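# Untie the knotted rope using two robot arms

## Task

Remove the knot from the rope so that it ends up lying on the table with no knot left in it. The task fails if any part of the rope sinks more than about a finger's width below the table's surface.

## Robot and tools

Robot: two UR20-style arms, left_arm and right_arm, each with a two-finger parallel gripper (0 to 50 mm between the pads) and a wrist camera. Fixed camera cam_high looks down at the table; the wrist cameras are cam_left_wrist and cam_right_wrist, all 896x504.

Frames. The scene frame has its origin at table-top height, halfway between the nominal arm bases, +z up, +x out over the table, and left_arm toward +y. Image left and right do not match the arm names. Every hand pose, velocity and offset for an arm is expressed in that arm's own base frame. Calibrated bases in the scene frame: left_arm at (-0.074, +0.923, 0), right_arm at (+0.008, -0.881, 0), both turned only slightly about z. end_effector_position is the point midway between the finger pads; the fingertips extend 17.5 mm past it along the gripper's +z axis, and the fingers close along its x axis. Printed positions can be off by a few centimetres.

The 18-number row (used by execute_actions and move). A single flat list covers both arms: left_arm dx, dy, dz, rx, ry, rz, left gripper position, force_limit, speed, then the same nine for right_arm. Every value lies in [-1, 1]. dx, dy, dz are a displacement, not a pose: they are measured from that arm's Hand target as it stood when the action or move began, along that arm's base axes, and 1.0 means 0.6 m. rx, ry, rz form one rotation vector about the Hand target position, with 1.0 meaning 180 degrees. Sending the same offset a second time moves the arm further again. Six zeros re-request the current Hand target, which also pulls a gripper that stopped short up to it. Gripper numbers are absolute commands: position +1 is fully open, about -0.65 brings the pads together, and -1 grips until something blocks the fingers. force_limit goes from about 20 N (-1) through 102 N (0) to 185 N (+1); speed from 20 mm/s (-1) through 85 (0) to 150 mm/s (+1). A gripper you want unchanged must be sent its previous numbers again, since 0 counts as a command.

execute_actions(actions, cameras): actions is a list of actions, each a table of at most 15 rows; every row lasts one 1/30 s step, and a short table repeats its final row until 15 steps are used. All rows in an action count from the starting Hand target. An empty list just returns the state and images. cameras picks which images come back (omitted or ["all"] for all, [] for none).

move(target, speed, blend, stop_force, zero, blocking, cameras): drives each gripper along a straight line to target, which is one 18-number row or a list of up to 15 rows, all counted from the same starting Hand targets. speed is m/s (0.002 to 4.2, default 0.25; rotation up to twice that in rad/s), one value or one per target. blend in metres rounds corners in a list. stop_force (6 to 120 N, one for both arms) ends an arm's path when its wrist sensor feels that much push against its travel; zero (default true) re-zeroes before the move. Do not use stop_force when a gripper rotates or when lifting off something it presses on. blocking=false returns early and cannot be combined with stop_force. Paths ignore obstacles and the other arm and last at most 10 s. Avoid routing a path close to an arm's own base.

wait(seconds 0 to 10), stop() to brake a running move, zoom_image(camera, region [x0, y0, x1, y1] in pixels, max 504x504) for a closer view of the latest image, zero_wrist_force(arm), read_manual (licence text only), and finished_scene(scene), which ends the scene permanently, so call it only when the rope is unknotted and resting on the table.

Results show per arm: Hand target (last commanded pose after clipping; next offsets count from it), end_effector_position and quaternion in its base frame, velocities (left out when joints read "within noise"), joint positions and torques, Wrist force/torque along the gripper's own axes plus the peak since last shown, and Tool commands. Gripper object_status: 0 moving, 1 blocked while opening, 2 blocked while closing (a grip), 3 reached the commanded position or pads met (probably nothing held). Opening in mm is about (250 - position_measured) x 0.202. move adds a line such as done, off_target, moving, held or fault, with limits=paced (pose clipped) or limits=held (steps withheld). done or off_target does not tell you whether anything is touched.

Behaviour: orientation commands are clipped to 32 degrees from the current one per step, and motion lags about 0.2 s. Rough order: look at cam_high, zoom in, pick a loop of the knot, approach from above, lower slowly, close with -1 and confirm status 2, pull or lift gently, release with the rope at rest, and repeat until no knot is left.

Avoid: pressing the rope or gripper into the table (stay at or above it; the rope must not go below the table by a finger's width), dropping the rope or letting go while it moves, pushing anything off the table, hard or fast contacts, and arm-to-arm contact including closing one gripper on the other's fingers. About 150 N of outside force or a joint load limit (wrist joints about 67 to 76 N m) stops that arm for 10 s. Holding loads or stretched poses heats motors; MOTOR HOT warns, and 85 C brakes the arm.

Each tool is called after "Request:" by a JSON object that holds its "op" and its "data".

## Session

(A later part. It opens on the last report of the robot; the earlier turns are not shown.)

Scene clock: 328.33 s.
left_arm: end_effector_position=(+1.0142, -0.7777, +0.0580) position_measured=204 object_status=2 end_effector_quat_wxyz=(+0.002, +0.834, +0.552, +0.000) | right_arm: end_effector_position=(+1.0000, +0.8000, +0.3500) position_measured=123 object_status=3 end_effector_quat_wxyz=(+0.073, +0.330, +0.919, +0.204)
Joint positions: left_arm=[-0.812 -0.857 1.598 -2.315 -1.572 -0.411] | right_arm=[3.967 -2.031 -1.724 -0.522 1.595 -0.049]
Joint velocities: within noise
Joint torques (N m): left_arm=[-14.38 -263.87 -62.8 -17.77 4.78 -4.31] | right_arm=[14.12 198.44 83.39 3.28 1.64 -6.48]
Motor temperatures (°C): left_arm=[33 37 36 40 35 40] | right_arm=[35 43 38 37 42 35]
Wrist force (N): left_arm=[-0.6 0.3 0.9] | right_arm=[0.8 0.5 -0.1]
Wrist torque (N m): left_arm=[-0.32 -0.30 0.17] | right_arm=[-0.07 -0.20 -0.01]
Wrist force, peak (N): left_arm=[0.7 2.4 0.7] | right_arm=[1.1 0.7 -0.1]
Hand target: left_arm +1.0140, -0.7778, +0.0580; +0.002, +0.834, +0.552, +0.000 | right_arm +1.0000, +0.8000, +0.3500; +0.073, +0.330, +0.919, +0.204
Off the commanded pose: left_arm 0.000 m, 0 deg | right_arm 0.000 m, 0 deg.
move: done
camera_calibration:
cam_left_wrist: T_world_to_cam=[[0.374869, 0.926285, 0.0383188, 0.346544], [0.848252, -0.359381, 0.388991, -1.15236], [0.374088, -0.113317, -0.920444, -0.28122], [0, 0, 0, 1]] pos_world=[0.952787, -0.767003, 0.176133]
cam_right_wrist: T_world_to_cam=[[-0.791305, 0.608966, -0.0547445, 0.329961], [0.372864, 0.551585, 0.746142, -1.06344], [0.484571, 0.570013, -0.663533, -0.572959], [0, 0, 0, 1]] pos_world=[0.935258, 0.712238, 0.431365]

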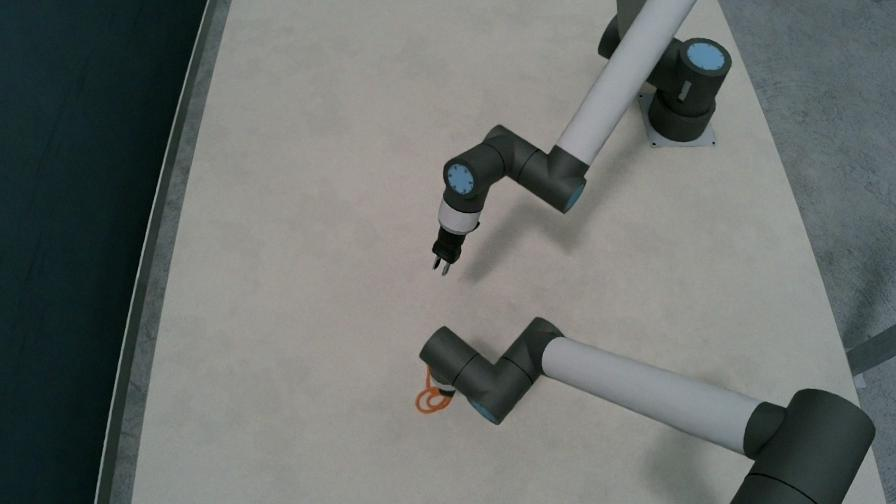

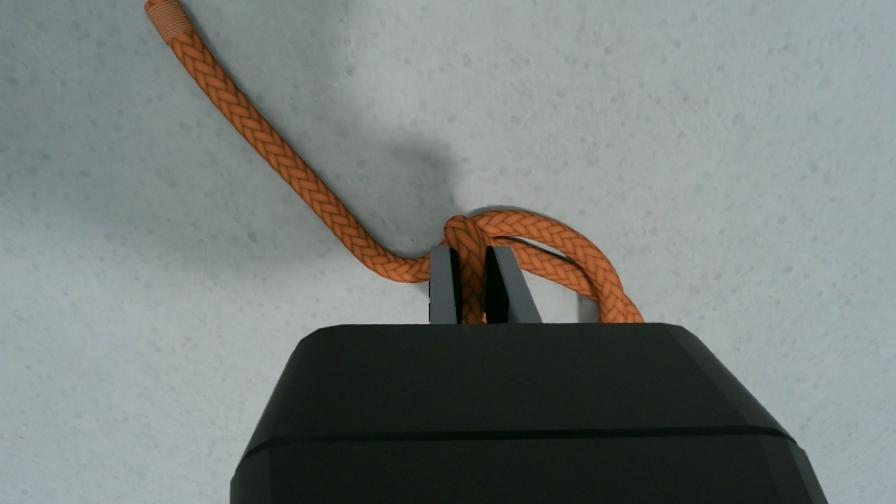

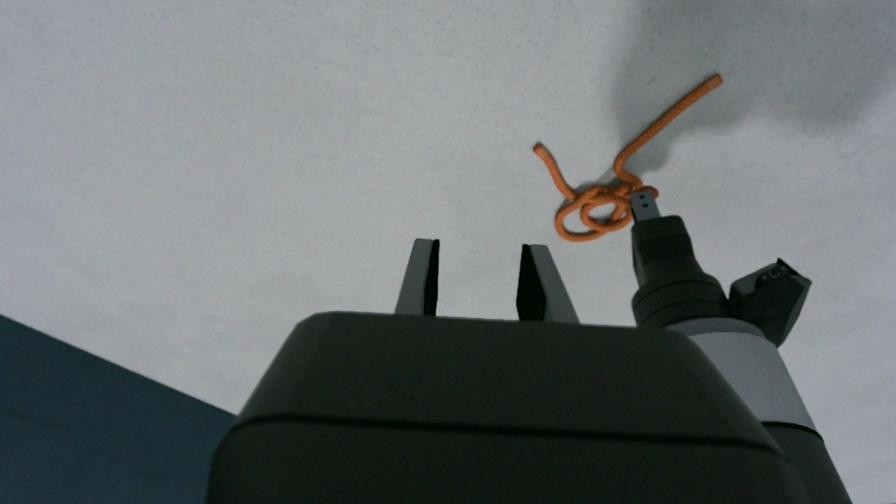

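Request:
{"op": "move", "data": {"target": [0, 0, -0.0417, 0, 0, 0, -1, -0.8, -0.5, 0, 0, 0, 0, 0, 0, 0.2, 0, -0.5], "speed": 0.08, "cameras": []}}

Request:
{"op": "move", "data": {"target": [[0, 0, 0, 0, 0, 0, 0.1, -0.8, -0.7, 0, 0, 0, 0, 0, 0, 0.2, 0, -0.5], [0, 0, 0.2, 0, 0, 0, 0.1, -0.8, -0.7, 0, 0, 0, 0, 0, 0, 0.2, 0, -0.5]], "speed": 0.25, "cameras": ["cam_left_wrist", "cam_right_wrist"]}}

Request:
{"op": "zoom_image", "data": {"camera": "cam_left_wrist", "region": [340, 140, 640, 330]}}

Request:
{"op": "zoom_image", "data": {"camera": "cam_right_wrist", "region": [510, 120, 670, 265]}}

Scene clock: 485.80 s.
left_arm: end_effector_position=(+1.0142, -0.7780, +0.0337) position_measured=204 object_status=2 end_effector_quat_wxyz=(+0.002, +0.834, +0.552, +0.000) | right_arm: end_effector_position=(+1.0000, +0.8000, +0.3500) position_measured=123 object_status=3 end_effector_quat_wxyz=(+0.073, +0.330, +0.919, +0.204)
Joint positions: left_arm=[-0.812 -0.838 1.604 -2.341 -1.572 -0.411] | right_arm=[3.967 -2.031 -1.724 -0.522 1.595 -0.049]
Joint velocities: within noise
Joint torques (N m): left_arm=[-12.5 -126.33 -13.67 -4.63 4.92 -4.65] | right_arm=[9.04 200.85 87.24 3.47 1.57 -6.96]
Motor temperatures (°C): left_arm=[33 37 36 40 35 40] | right_arm=[35 43 38 37 42 35]
Wrist force (N): left_arm=[-3.2 -3.7 -71.4] | right_arm=[0.5 0.7 0.1]
Wrist torque (N m): left_arm=[-0.08 0.35 0.13] | right_arm=[-0.04 -0.15 -0.01]
Wrist force, peak (N): left_arm=[-3.2 -3.7 -71.4] | right_arm=[1.1 0.5 -0.2]
Hand target: left_arm +1.0140, -0.7778, +0.0330; +0.002, +0.834, +0.552, +0.000 | right_arm +1.0000, +0.8000, +0.3500; +0.073, +0.330, +0.919, +0.204
Off the commanded pose: left_arm 0.001 m, 0 deg | right_arm 0.000 m, 0 deg.
move: done
No camera images: "cameras" was empty.

Scene clock: 487.47 s.
left_arm: end_effector_position=(+1.0140, -0.7778, +0.1528) position_measured=138 object_status=3 end_effector_quat_wxyz=(+0.002, +0.834, +0.552, +0.000) | right_arm: end_effector_position=(+1.0000, +0.8000, +0.3500) position_measured=123 object_status=3 end_effector_quat_wxyz=(+0.073, +0.330, +0.919, +0.204)
Joint positions: left_arm=[-0.812 -0.928 1.567 -2.214 -1.572 -0.411] | right_arm=[3.967 -2.031 -1.724 -0.522 1.595 -0.049]
Joint velocities: within noise
Joint torques (N m): left_arm=[9.94 -257.8 -99.74 -0.73 3.15 0.75] | right_arm=[10.88 199.1 86.1 3.68 0.58 -6.65]
Motor temperatures (°C): left_arm=[33 37 36 40 35 40] | right_arm=[35 43 38 37 42 35]
Wrist force (N): left_arm=[-0.5 1.0 0.9] | right_arm=[0.7 0.6 -0.2]
Wrist torque (N m): left_arm=[-0.19 -0.35 0.15] | right_arm=[-0.05 -0.18 0.00]
Wrist force, peak (N): left_arm=[-3.2 -4.1 -72.0] | right_arm=[1.1 0.7 -0.3]
Hand target: left_arm +1.0140, -0.7778, +0.1530; +0.002, +0.834, +0.552, +0.000 | right_arm +1.0000, +0.8000, +0.3500; +0.073, +0.330, +0.919, +0.204
Off the commanded pose: left_arm 0.000 m, 0 deg | right_arm 0.000 m, 0 deg.
move: done
camera_calibration:
cam_left_wrist: T_world_to_cam=[[0.374838, 0.926294, 0.0384053, 0.343], [0.848264, -0.359389, 0.388958, -1.18908], [0.374092, -0.113218, -0.920455, -0.193813], [0, 0, 0, 1]] pos_world=[0.952587, -0.767003, 0.270932]
cam_right_wrist: T_world_to_cam=[[-0.791305, 0.608966, -0.0547445, 0.329961], [0.372864, 0.551585, 0.746142, -1.06344], [0.484571, 0.570013, -0.663533, -0.572959], [0, 0, 0, 1]] pos_world=[0.935258, 0.712238, 0.431365]
Images, in order (width x height): cam_left_wrist 896x504, cam_right_wrist 896x504.

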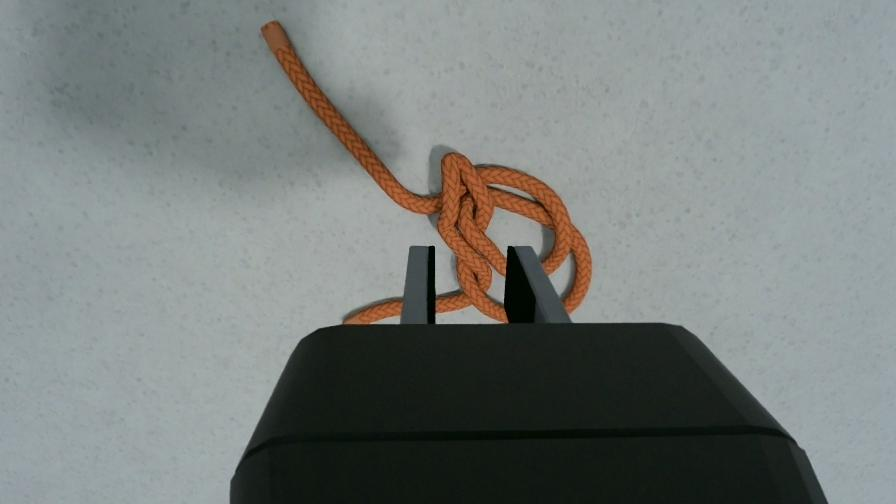

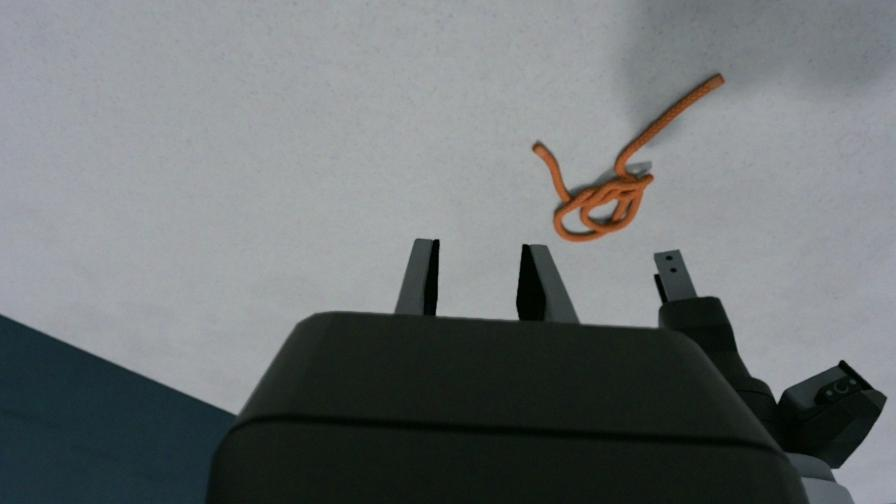

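Scaled by 1.680 from the camera's 896x504 image, which has a finer 1280x720 frame.

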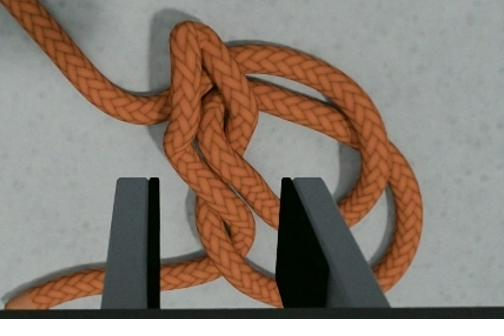

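Scaled by 3.150 from the camera's 896x504 image, which has a finer 1280x720 frame.

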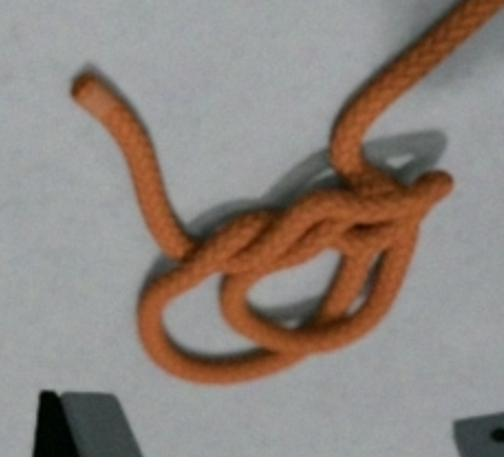

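Request:
{"op": "move", "data": {"target": [0.1043, -0.0442, 0.0, 0, 0, 0, 0.1, -0.8, -0.7, 0, 0, 0, 0, 0, 0, 0.2, 0, -0.5], "speed": 0.25, "cameras": ["cam_left_wrist"]}}

Request:
{"op": "zoom_image", "data": {"camera": "cam_left_wrist", "region": [300, 20, 560, 240]}}

Request:
{"op": "zoom_image", "data": {"camera": "cam_left_wrist", "region": [360, 30, 480, 150]}}

Scene clock: 496.27 s.
left_arm: end_effector_position=(+1.0765, -0.8042, +0.1530) position_measured=138 object_status=3 end_effector_quat_wxyz=(+0.002, +0.834, +0.552, +0.000) | right_arm: end_effector_position=(+1.0000, +0.8000, +0.3500) position_measured=123 object_status=3 end_effector_quat_wxyz=(+0.073, +0.330, +0.919, +0.204)
Joint positions: left_arm=[-0.791 -0.864 1.447 -2.157 -1.572 -0.39] | right_arm=[3.967 -2.031 -1.724 -0.522 1.595 -0.049]
Joint velocities: within noise
Joint torques (N m): left_arm=[19.46 -214.11 -103.95 -1.37 -3.26 4.13] | right_arm=[4.92 201.54 87.07 3.55 1.08 -6.81]
Motor temperatures (°C): left_arm=[33 37 36 40 35 40] | right_arm=[35 43 38 37 42 35]
Wrist force (N): left_arm=[-1.3 1.1 0.7] | right_arm=[0.7 0.5 -0.2]
Wrist torque (N m): left_arm=[-0.20 -0.21 0.14] | right_arm=[-0.06 -0.18 0.00]
Wrist force, peak (N): left_arm=[-0.9 3.6 0.6] | right_arm=[1.0 0.7 -0.1]
Hand target: left_arm +1.0766, -0.8043, +0.1530; +0.002, +0.834, +0.552, +0.000 | right_arm +1.0000, +0.8000, +0.3500; +0.073, +0.330, +0.919, +0.204
Off the commanded pose: left_arm 0.000 m, 0 deg | right_arm 0.000 m, 0 deg.
move: done
camera_calibration:
cam_left_wrist: T_world_to_cam=[[0.374836, 0.926295, 0.0384043, 0.344115], [0.848265, -0.359386, 0.388958, -1.2517], [0.374092, -0.113218, -0.920455, -0.22001], [0, 0, 0, 1]] pos_world=[1.01509, -0.793503, 0.271132]
Images, in order (width x height): cam_left_wrist 896x504.

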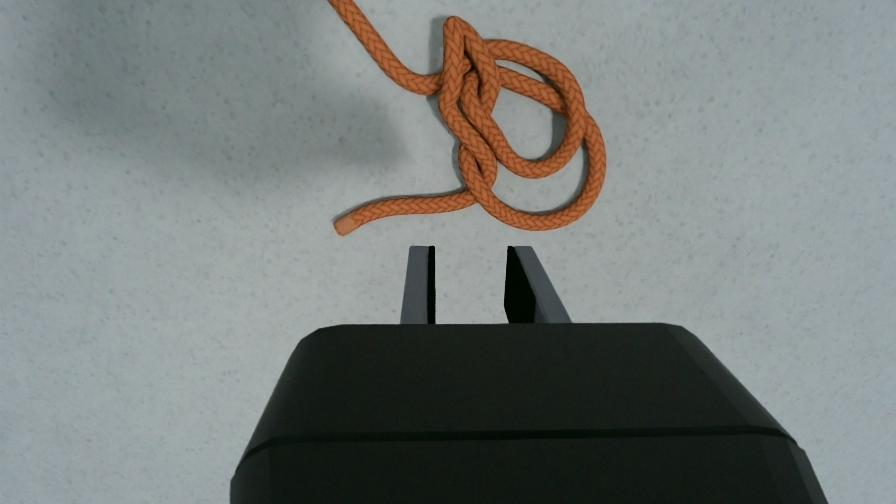

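Scaled by 1.938 from the camera's 896x504 image, which has a finer 1280x720 frame.

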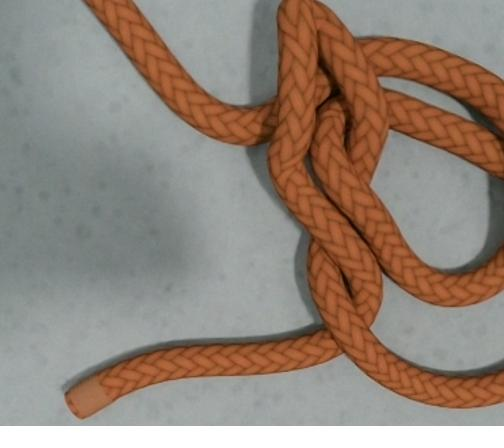

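Scaled by 4.200 from the camera's 896x504 image, which has a finer 1280x720 frame.

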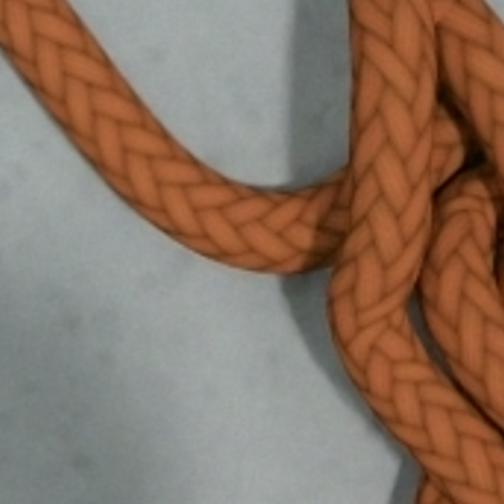

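Request:
{"op": "zoom_image", "data": {"camera": "cam_left_wrist", "region": [430, 10, 520, 100]}}

Request:
{"op": "zoom_image", "data": {"camera": "cam_left_wrist", "region": [430, 90, 520, 220]}}

Request:
{"op": "zoom_image", "data": {"camera": "cam_left_wrist", "region": [430, 10, 620, 240]}}

Scaled by 5.600 from the camera's 896x504 image, which has a finer 1280x720 frame.

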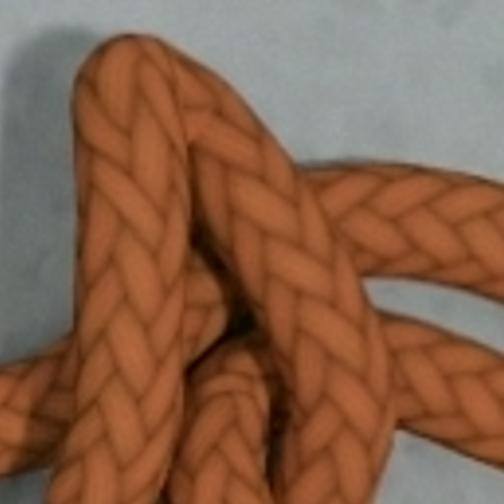

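Scaled by 3.877 from the camera's 896x504 image, which has a finer 1280x720 frame.

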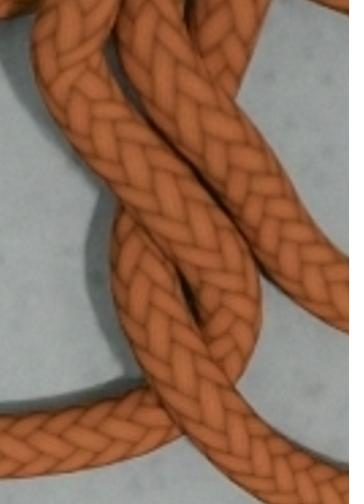

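Scaled by 2.191 from the camera's 896x504 image, which has a finer 1280x720 frame.

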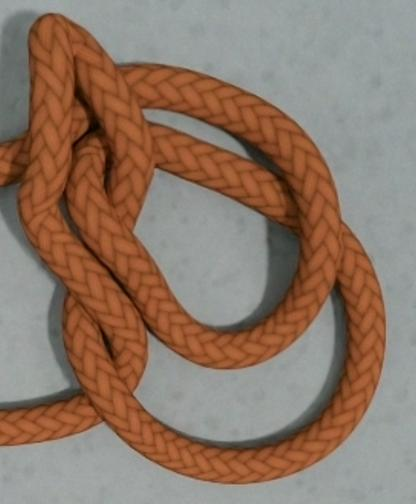

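Request:
{"op": "move", "data": {"target": [-0.1127, 0.0522, -0.1533, 0, 0, 0, 0.54, -0.8, -0.5, 0, 0, 0, 0, 0, 0, 0.2, 0, -0.5], "speed": 0.25, "cameras": ["cam_left_wrist"]}}

Request:
{"op": "zoom_image", "data": {"camera": "cam_left_wrist", "region": [360, 140, 600, 330]}}

Scene clock: 595.70 s.
left_arm: end_effector_position=(+1.0090, -0.7730, +0.0612) position_measured=72 object_status=3 end_effector_quat_wxyz=(+0.002, +0.834, +0.552, +0.000) | right_arm: end_effector_position=(+1.0000, +0.8000, +0.3500) position_measured=123 object_status=3 end_effector_quat_wxyz=(+0.073, +0.330, +0.919, +0.204)
Joint positions: left_arm=[-0.812 -0.866 1.61 -2.318 -1.572 -0.411] | right_arm=[3.967 -2.031 -1.724 -0.522 1.595 -0.049]
Joint velocities: within noise
Joint torques (N m): left_arm=[-22.23 -209.3 -64.66 -15.88 5.24 -4.4] | right_arm=[-0.77 196.48 86.26 3.65 0.99 -6.92]
Motor temperatures (°C): left_arm=[33 37 36 40 35 40] | right_arm=[35 43 38 37 42 35]
Wrist force (N): left_arm=[-0.8 0.2 1.1] | right_arm=[1.0 0.4 -0.1]
Wrist torque (N m): left_arm=[-0.34 -0.24 0.17] | right_arm=[-0.08 -0.23 -0.01]
Wrist force, peak (N): left_arm=[-0.9 -1.6 3.7] | right_arm=[0.9 0.8 0.0]
Hand target: left_arm +1.0090, -0.7730, +0.0610; +0.002, +0.834, +0.552, +0.000 | right_arm +1.0000, +0.8000, +0.3500; +0.073, +0.330, +0.919, +0.204
Off the commanded pose: left_arm 0.000 m, 0 deg | right_arm 0.000 m, 0 deg.
move: done
camera_calibration:
cam_left_wrist: T_world_to_cam=[[0.374791, 0.926319, 0.0382833, 0.344031], [0.848287, -0.359296, 0.388993, -1.14744], [0.374087, -0.113316, -0.920445, -0.275784], [0, 0, 0, 1]] pos_world=[0.947587, -0.762203, 0.179333]
Images, in order (width x height): cam_left_wrist 896x504.

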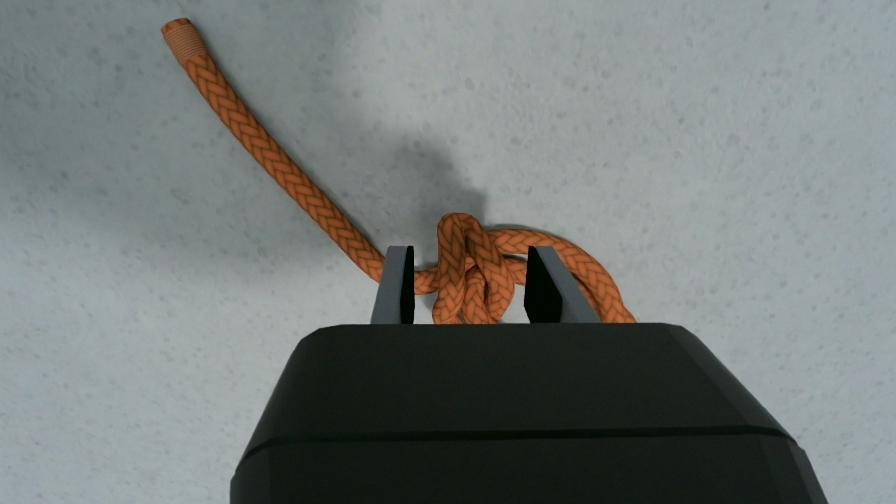

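Scaled by 2.100 from the camera's 896x504 image, which has a finer 1280x720 frame.

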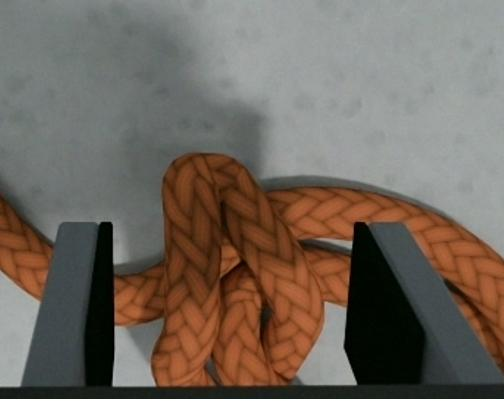

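Request:
{"op": "move", "data": {"target": [0, 0, -0.0517, 0, 0, 0, 0.54, -0.8, -0.5, 0, 0, 0, 0, 0, 0, 0.2, 0, -0.5], "speed": 0.03, "stop_force": 8, "cameras": []}}

Request:
{"op": "move", "data": {"target": [0, 0, 0, 0, 0, 0, -1, -0.8, -0.5, 0, 0, 0, 0, 0, 0, 0.2, 0, -0.5], "speed": 0.05, "cameras": ["cam_left_wrist"]}}

Request:
{"op": "zoom_image", "data": {"camera": "cam_left_wrist", "region": [360, 140, 600, 330]}}

Scene clock: 607.77 s.
left_arm: end_effector_position=(+1.0090, -0.7730, +0.0300) position_measured=72 object_status=3 end_effector_quat_wxyz=(+0.002, +0.834, +0.552, +0.000) | right_arm: end_effector_position=(+1.0000, +0.8000, +0.3500) position_measured=123 object_status=3 end_effector_quat_wxyz=(+0.073, +0.330, +0.919, +0.204)
Joint positions: left_arm=[-0.812 -0.841 1.617 -2.351 -1.572 -0.411] | right_arm=[3.967 -2.031 -1.724 -0.522 1.595 -0.049]
Joint velocities: within noise
Joint torques (N m): left_arm=[-16.72 -213.62 -67.4 -16.66 4.72 -4.64] | right_arm=[-0.7 200.28 87.79 3.58 0.2 -6.8]
Motor temperatures (°C): left_arm=[33 37 36 40 35 40] | right_arm=[35 43 38 37 41 35]
Wrist force (N): left_arm=[-0.6 0.8 0.9] | right_arm=[0.5 0.5 -0.2]
Wrist torque (N m): left_arm=[-0.20 -0.28 0.16] | right_arm=[-0.05 -0.14 0.00]
Wrist force, peak (N): left_arm=[-1.1 1.0 1.6] | right_arm=[0.8 0.8 -0.4]
Hand target: left_arm +1.0090, -0.7730, +0.0300; +0.002, +0.834, +0.552, +0.000 | right_arm +1.0000, +0.8000, +0.3500; +0.073, +0.330, +0.919, +0.204
Off the commanded pose: left_arm 0.000 m, 0 deg | right_arm 0.000 m, 0 deg.
move: done
No camera images: "cameras" was empty.

Scene clock: 608.37 s.
left_arm: end_effector_position=(+1.0090, -0.7730, +0.0300) position_measured=165 object_status=2 end_effector_quat_wxyz=(+0.002, +0.834, +0.552, +0.000) | right_arm: end_effector_position=(+1.0000, +0.8000, +0.3500) position_measured=123 object_status=3 end_effector_quat_wxyz=(+0.073, +0.330, +0.919, +0.204)
Joint positions: left_arm=[-0.812 -0.841 1.617 -2.351 -1.572 -0.411] | right_arm=[3.967 -2.031 -1.724 -0.522 1.595 -0.049]
Joint velocities: within noise
Joint torques (N m): left_arm=[-16.79 -213.47 -73.99 -16.15 4.88 -4.32] | right_arm=[-7.24 201.05 88.62 3.58 0.25 -6.92]
Motor temperatures (°C): left_arm=[33 37 36 40 35 40] | right_arm=[35 43 38 37 41 35]
Wrist force (N): left_arm=[-1.3 1.0 0.9] | right_arm=[0.5 0.8 -0.3]
Wrist torque (N m): left_arm=[-0.16 -0.14 0.16] | right_arm=[-0.02 -0.14 -0.01]
Wrist force, peak (N): left_arm=[-1.2 1.1 1.1] | right_arm=[0.8 0.5 -0.4]
Hand target: left_arm +1.0090, -0.7730, +0.0300; +0.002, +0.834, +0.552, +0.000 | right_arm +1.0000, +0.8000, +0.3500; +0.073, +0.330, +0.919, +0.204
Off the commanded pose: left_arm 0.000 m, 0 deg | right_arm 0.000 m, 0 deg.
move: done
camera_calibration:
cam_left_wrist: T_world_to_cam=[[0.374872, 0.926284, 0.0383198, 0.345117], [0.848251, -0.359384, 0.388991, -1.13534], [0.374088, -0.113317, -0.920444, -0.304503], [0, 0, 0, 1]] pos_world=[0.947587, -0.762203, 0.148133]
Images, in order (width x height): cam_left_wrist 896x504.

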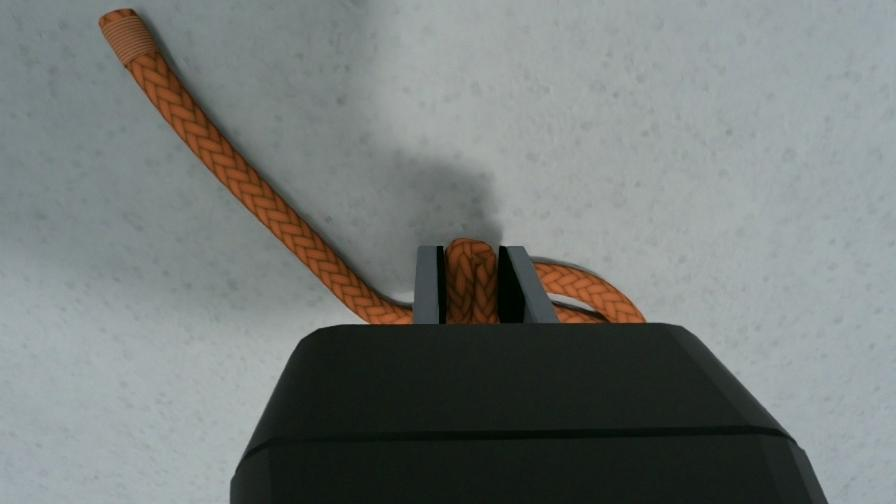

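Scaled by 2.100 from the camera's 896x504 image, which has a finer 1280x720 frame.

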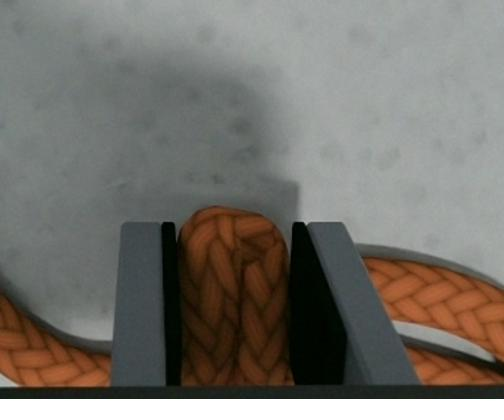

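Request:
{"op": "move", "data": {"target": [[0, 0, 0.0667, 0, 0, 0, -1, -0.8, -0.5, 0, 0, 0, 0, 0, 0, 0.2, 0, -0.5], [0.1067, 0.0817, 0.0667, 0, 0, 0, -1, -0.8, -0.5, 0, 0, 0, 0, 0, 0, 0.2, 0, -0.5]], "speed": 0.12, "cameras": ["cam_left_wrist", "cam_right_wrist"]}}

Request:
{"op": "zoom_image", "data": {"camera": "cam_right_wrist", "region": [510, 120, 670, 265]}}

Request:
{"op": "zoom_image", "data": {"camera": "cam_left_wrist", "region": [300, 100, 640, 330]}}

Scene clock: 615.90 s.
left_arm: end_effector_position=(+1.0728, -0.7241, +0.0700) position_measured=165 object_status=2 end_effector_quat_wxyz=(+0.002, +0.834, +0.552, +0.000) | right_arm: end_effector_position=(+1.0000, +0.8000, +0.3500) position_measured=123 object_status=3 end_effector_quat_wxyz=(+0.073, +0.330, +0.919, +0.204)
Joint positions: left_arm=[-0.749 -0.852 1.566 -2.288 -1.572 -0.348] | right_arm=[3.967 -2.031 -1.724 -0.522 1.595 -0.049]
Joint velocities: within noise
Joint torques (N m): left_arm=[23.54 -213.81 -95.65 -0.31 -3.32 4.1] | right_arm=[-6.4 197.18 84.66 3.4 0.19 -6.31]
Motor temperatures (°C): left_arm=[33 37 36 40 35 40] | right_arm=[35 43 38 37 41 35]
Wrist force (N): left_arm=[-0.7 1.0 0.9] | right_arm=[1.0 0.9 -0.2]
Wrist torque (N m): left_arm=[-0.18 -0.27 0.12] | right_arm=[0.00 -0.23 -0.01]
Wrist force, peak (N): left_arm=[-1.0 0.9 3.5] | right_arm=[1.0 0.9 -0.2]
Hand target: left_arm +1.0730, -0.7240, +0.0700; +0.002, +0.834, +0.552, +0.000 | right_arm +1.0000, +0.8000, +0.3500; +0.073, +0.330, +0.919, +0.204
Off the commanded pose: left_arm 0.000 m, 0 deg | right_arm 0.000 m, 0 deg.
move: done
camera_calibration:
cam_left_wrist: T_world_to_cam=[[0.374869, 0.926285, 0.0383188, 0.274375], [0.848252, -0.359381, 0.388991, -1.18744], [0.374088, -0.113317, -0.920444, -0.286011], [0, 0, 0, 1]] pos_world=[1.01139, -0.713303, 0.188133]
cam_right_wrist: T_world_to_cam=[[-0.791305, 0.608966, -0.0547445, 0.329961], [0.372864, 0.551585, 0.746142, -1.06344], [0.484571, 0.570013, -0.663533, -0.572959], [0, 0, 0, 1]] pos_world=[0.935258, 0.712238, 0.431365]
Images, in order (width x height): cam_left_wrist 896x504, cam_right_wrist 896x504.

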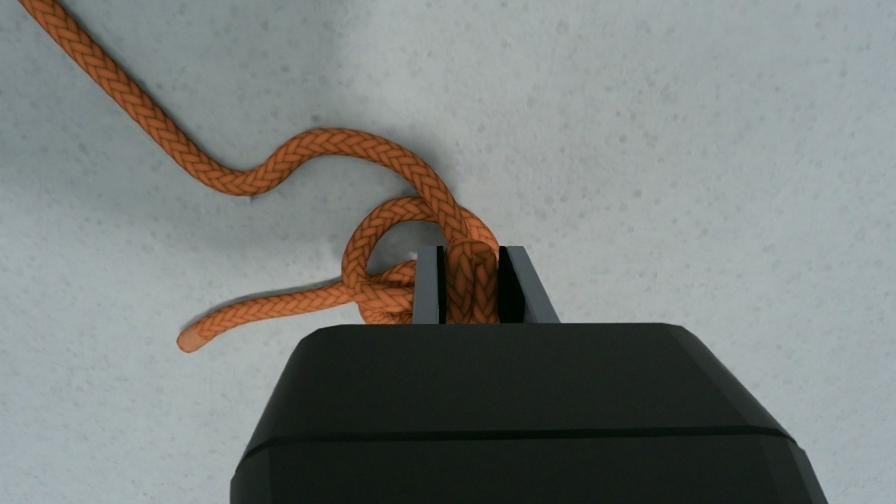

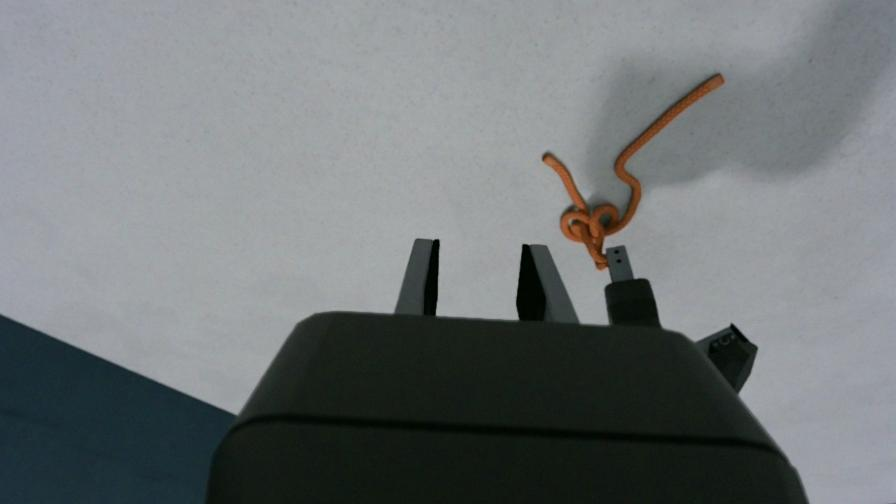

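Scaled by 3.150 from the camera's 896x504 image, which has a finer 1280x720 frame.

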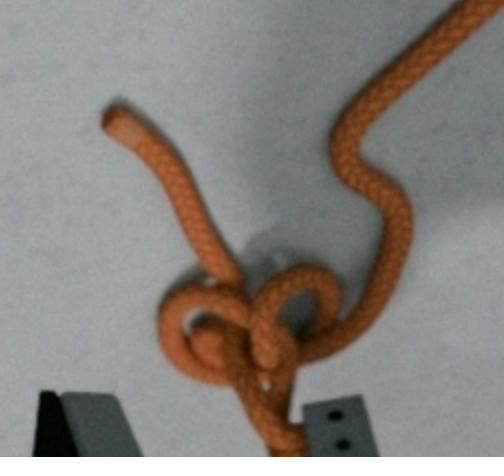

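Scaled by 1.482 from the camera's 896x504 image, which has a finer 1280x720 frame.

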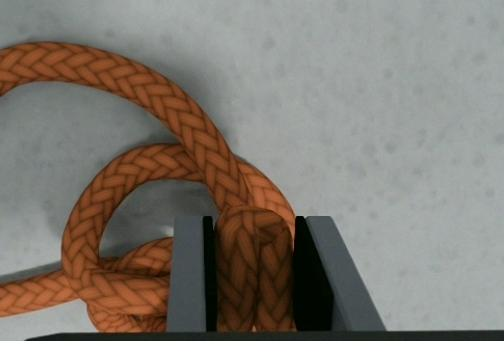

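Request:
{"op": "move", "data": {"target": [0, 0, -0.05, 0, 0, 0, -1, -0.8, -0.5, 0, 0, 0, 0, 0, 0, 0.2, 0, -0.5], "speed": 0.04, "stop_force": 6, "cameras": []}}

Request:
{"op": "move", "data": {"target": [[0, 0, 0, 0, 0, 0, 0.3, -0.8, -0.7, 0, 0, 0, 0, 0, 0, 0.2, 0, -0.5], [0, 0, 0.15, 0, 0, 0, 0.3, -0.8, -0.7, 0, 0, 0, 0, 0, 0, 0.2, 0, -0.5], [0.08, -0.05, 0.2, 0, 0, 0, 0.3, -0.8, -0.7, 0, 0, 0, 0, 0, 0, 0.2, 0, -0.5]], "speed": [0.2, 0.2, 0.25], "cameras": ["cam_left_wrist", "cam_right_wrist"]}}

Request:
{"op": "zoom_image", "data": {"camera": "cam_left_wrist", "region": [340, 40, 600, 250]}}

Request:
{"op": "zoom_image", "data": {"camera": "cam_right_wrist", "region": [510, 120, 670, 290]}}

Scene clock: 628.17 s.
left_arm: end_effector_position=(+1.0730, -0.7240, +0.0400) position_measured=165 object_status=2 end_effector_quat_wxyz=(+0.002, +0.834, +0.552, +0.000) | right_arm: end_effector_position=(+1.0000, +0.8000, +0.3500) position_measured=123 object_status=3 end_effector_quat_wxyz=(+0.073, +0.330, +0.919, +0.204)
Joint positions: left_arm=[-0.749 -0.829 1.574 -2.319 -1.572 -0.348] | right_arm=[3.967 -2.031 -1.724 -0.522 1.595 -0.049]
Joint velocities: within noise
Joint torques (N m): left_arm=[15.66 -215.22 -70.08 -16.79 -3.33 4.01] | right_arm=[-12.72 193.81 85.24 3.94 0.16 -6.21]
Motor temperatures (°C): left_arm=[33 37 36 40 35 40] | right_arm=[35 43 38 37 41 35]
Wrist force (N): left_arm=[-0.3 0.2 1.1] | right_arm=[0.5 0.6 0.2]
Wrist torque (N m): left_arm=[-0.31 -0.31 0.14] | right_arm=[-0.06 -0.13 -0.01]
Wrist force, peak (N): left_arm=[-0.2 0.3 2.0] | right_arm=[0.9 0.8 -0.3]
Hand target: left_arm +1.0730, -0.7240, +0.0400; +0.002, +0.834, +0.552, +0.000 | right_arm +1.0000, +0.8000, +0.3500; +0.073, +0.330, +0.919, +0.204
Off the commanded pose: left_arm 0.000 m, 0 deg | right_arm 0.000 m, 0 deg.
move: done
No camera images: "cameras" was empty.

Scene clock: 630.10 s.
left_arm: end_effector_position=(+1.1209, -0.7539, +0.1599) position_measured=107 object_status=3 end_effector_quat_wxyz=(+0.002, +0.834, +0.552, +0.000) | right_arm: end_effector_position=(+1.0000, +0.8000, +0.3500) position_measured=123 object_status=3 end_effector_quat_wxyz=(+0.073, +0.330, +0.919, +0.204)
Joint positions: left_arm=[-0.741 -0.862 1.43 -2.143 -1.572 -0.34] | right_arm=[3.967 -2.031 -1.724 -0.522 1.595 -0.049]
Joint velocities: within noise
Joint torques (N m): left_arm=[20.16 -217.73 -105.79 -0.67 2.05 4.22] | right_arm=[-11.3 196.56 83.81 4.57 -0.72 -6.26]
Motor temperatures (°C): left_arm=[33 37 36 40 35 40] | right_arm=[35 43 38 37 41 35]
Wrist force (N): left_arm=[-1.0 1.0 0.9] | right_arm=[0.9 0.6 -0.1]
Wrist torque (N m): left_arm=[-0.19 -0.21 0.11] | right_arm=[-0.05 -0.20 -0.01]
Wrist force, peak (N): left_arm=[-0.4 0.2 4.1] | right_arm=[1.0 0.7 -0.3]
Hand target: left_arm +1.1210, -0.7540, +0.1600; +0.002, +0.834, +0.552, +0.000 | right_arm +1.0000, +0.8000, +0.3500; +0.073, +0.330, +0.919, +0.204
Off the commanded pose: left_arm 0.000 m, 0 deg | right_arm 0.000 m, 0 deg.
move: done
camera_calibration:
cam_left_wrist: T_world_to_cam=[[0.374869, 0.926285, 0.0383188, 0.280499], [0.848252, -0.359381, 0.388991, -1.27396], [0.374088, -0.113317, -0.920444, -0.224541], [0, 0, 0, 1]] pos_world=[1.05949, -0.743103, 0.278133]
cam_right_wrist: T_world_to_cam=[[-0.791305, 0.608966, -0.0547445, 0.329961], [0.372864, 0.551585, 0.746142, -1.06344], [0.484571, 0.570013, -0.663533, -0.572959], [0, 0, 0, 1]] pos_world=[0.935258, 0.712238, 0.431365]
Images, in order (width x height): cam_left_wrist 896x504, cam_right_wrist 896x504.

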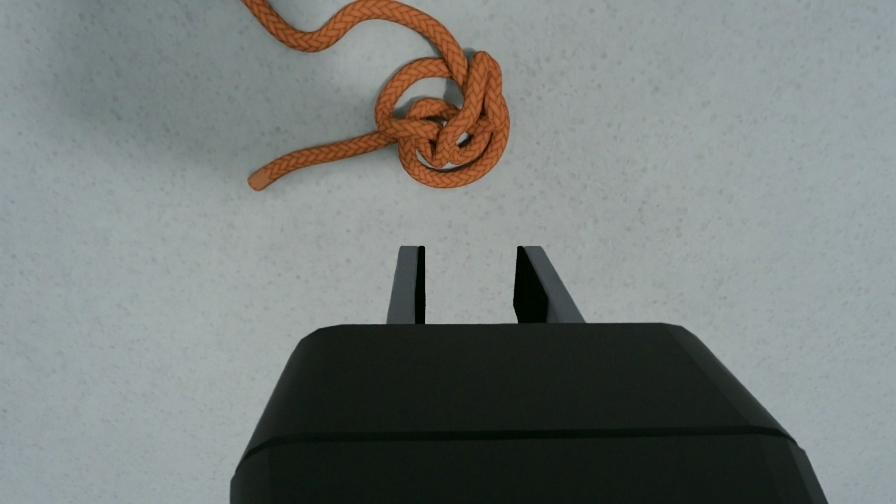

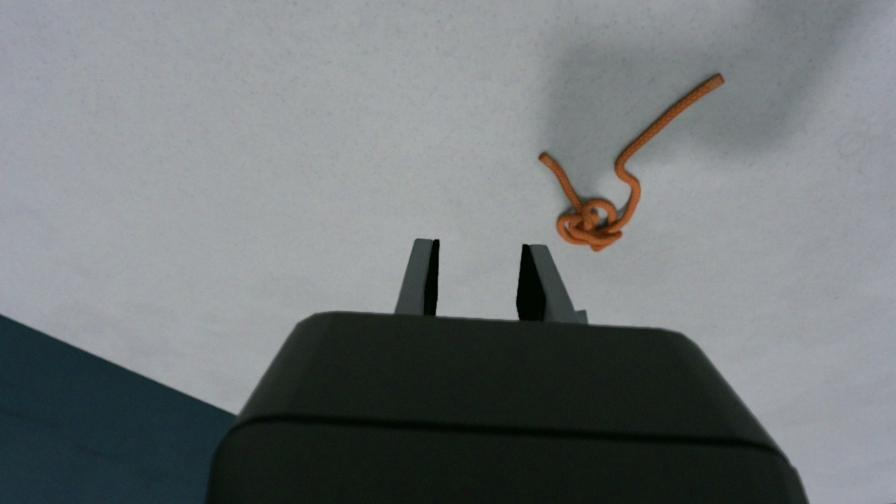

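Scaled by 1.938 from the camera's 896x504 image, which has a finer 1280x720 frame.

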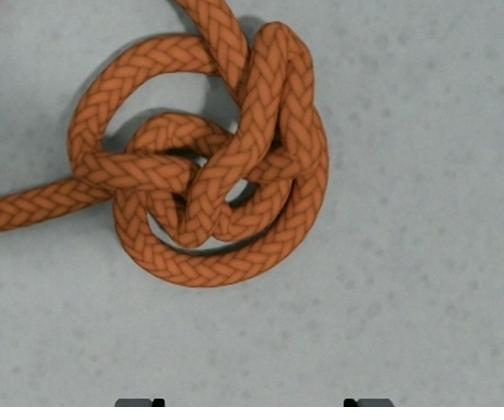

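Scaled by 2.965 from the camera's 896x504 image, which has a finer 1280x720 frame.

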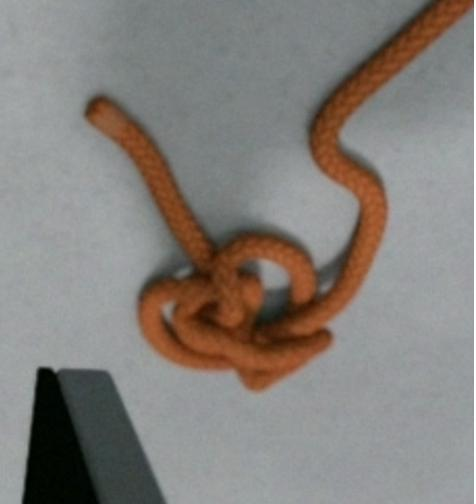

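Request:
{"op": "zoom_image", "data": {"camera": "cam_left_wrist", "region": [365, 40, 515, 195]}}

Request:
{"op": "zoom_image", "data": {"camera": "cam_left_wrist", "region": [370, 80, 450, 180]}}

Request:
{"op": "zoom_image", "data": {"camera": "cam_left_wrist", "region": [430, 40, 515, 180]}}

Scaled by 3.252 from the camera's 896x504 image, which has a finer 1280x720 frame.

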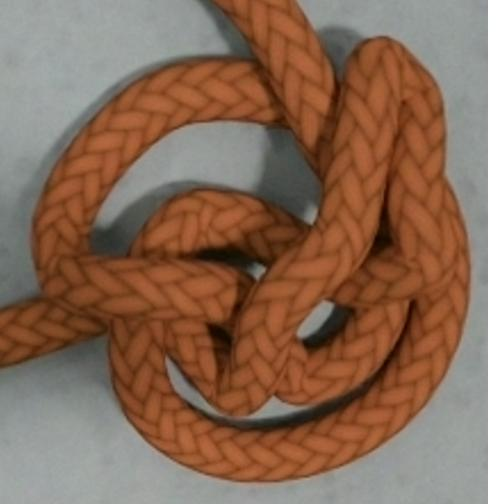

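Scaled by 5.040 from the camera's 896x504 image, which has a finer 1280x720 frame.

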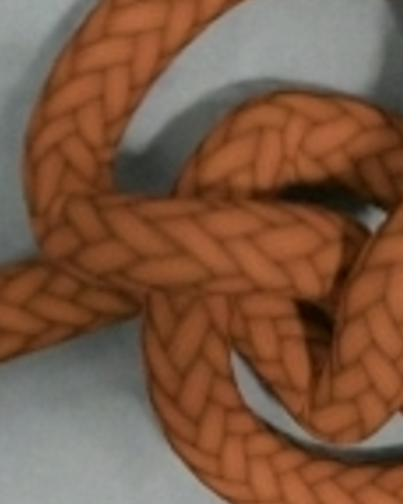

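Scaled by 3.600 from the camera's 896x504 image, which has a finer 1280x720 frame.

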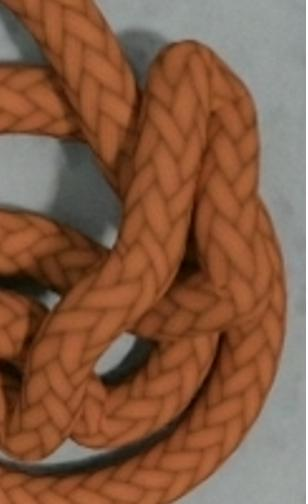

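Request:
{"op": "move", "data": {"target": [0.0172, -0.0027, -0.1668, 0, 0, 0, 0.1, -0.8, -0.7, 0, 0, 0, 0, 0, 0, 0.2, 0, -0.5], "speed": 0.2, "cameras": ["cam_left_wrist"]}}

Request:
{"op": "zoom_image", "data": {"camera": "cam_left_wrist", "region": [310, 0, 560, 240]}}

Request:
{"op": "zoom_image", "data": {"camera": "cam_left_wrist", "region": [320, 90, 450, 220]}}

Request:
{"op": "zoom_image", "data": {"camera": "cam_left_wrist", "region": [420, 0, 560, 130]}}

Request:
{"op": "zoom_image", "data": {"camera": "cam_left_wrist", "region": [420, 80, 560, 210]}}

Scene clock: 671.80 s.
left_arm: end_effector_position=(+1.1312, -0.7555, +0.0600) position_measured=138 object_status=3 end_effector_quat_wxyz=(+0.002, +0.834, +0.552, +0.000) | right_arm: end_effector_position=(+1.0000, +0.8000, +0.3500) position_measured=123 object_status=3 end_effector_quat_wxyz=(+0.073, +0.330, +0.919, +0.204)
Joint positions: left_arm=[-0.737 -0.785 1.446 -2.235 -1.572 -0.336] | right_arm=[3.967 -2.031 -1.724 -0.522 1.595 -0.049]
Joint velocities: within noise
Joint torques (N m): left_arm=[21.29 -226 -100.63 -17.23 -3.39 4.38] | right_arm=[-14.45 199.98 83.8 4 -1.24 -6.15]
Motor temperatures (°C): left_arm=[33 37 36 39 35 40] | right_arm=[35 43 38 37 41 34]
Wrist force (N): left_arm=[-0.5 0.6 1.3] | right_arm=[0.9 0.6 0.0]
Wrist torque (N m): left_arm=[-0.28 -0.29 0.09] | right_arm=[-0.06 -0.21 0.00]
Wrist force, peak (N): left_arm=[-0.2 0.8 3.7] | right_arm=[0.9 0.6 -0.4]
Hand target: left_arm +1.1313, -0.7556, +0.0599; +0.002, +0.834, +0.552, +0.000 | right_arm +1.0000, +0.8000, +0.3500; +0.073, +0.330, +0.919, +0.204
Off the commanded pose: left_arm 0.000 m, 0 deg | right_arm 0.000 m, 0 deg.
move: done
camera_calibration:
cam_left_wrist: T_world_to_cam=[[0.374853, 0.92629, 0.0383707, 0.28196], [0.848295, -0.359399, 0.388879, -1.24445], [0.374005, -0.113223, -0.920489, -0.320363], [0, 0, 0, 1]] pos_world=[1.06979, -0.744703, 0.178232]
Images, in order (width x height): cam_left_wrist 896x504.

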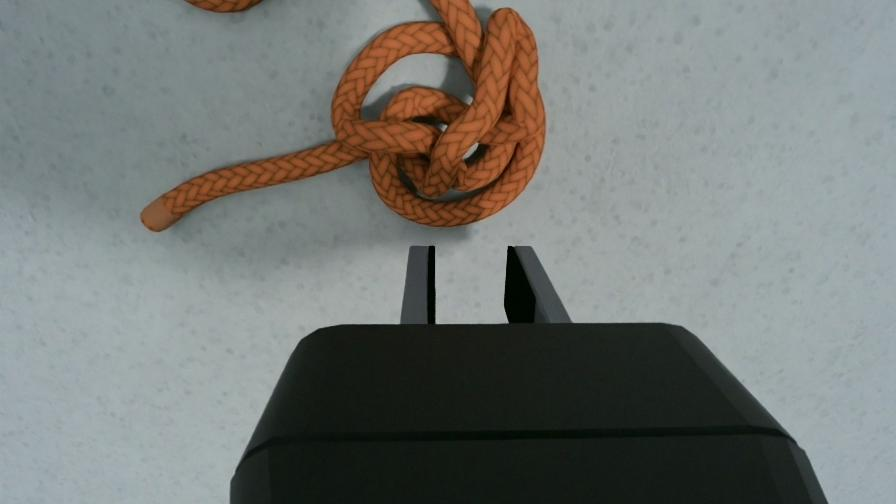

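Scaled by 2.016 from the camera's 896x504 image, which has a finer 1280x720 frame.

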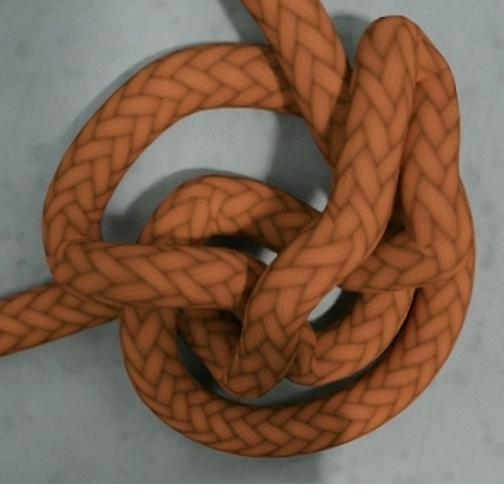

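Scaled by 3.877 from the camera's 896x504 image, which has a finer 1280x720 frame.

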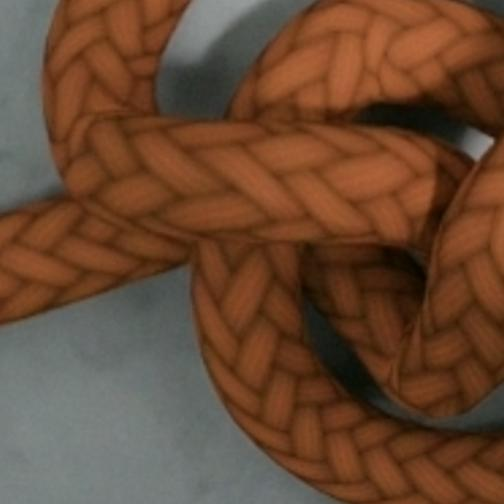

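Scaled by 3.600 from the camera's 896x504 image, which has a finer 1280x720 frame.

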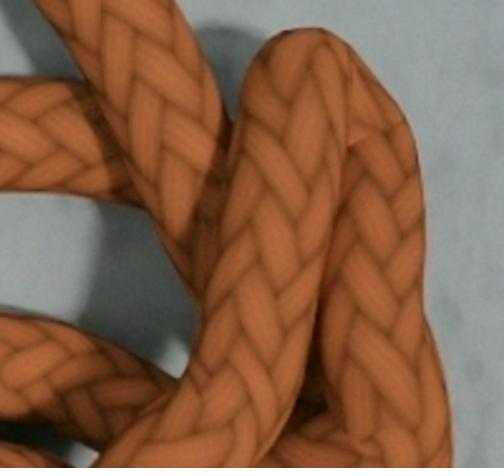

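Scaled by 3.600 from the camera's 896x504 image, which has a finer 1280x720 frame.

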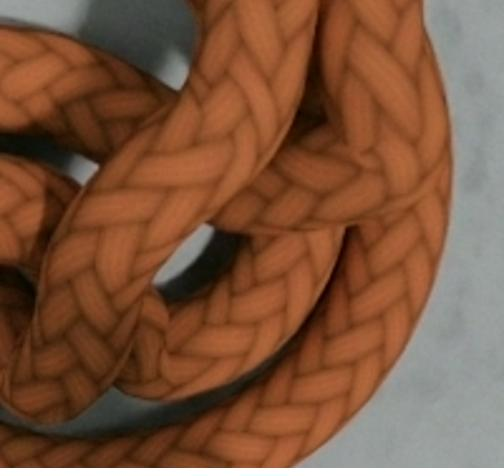

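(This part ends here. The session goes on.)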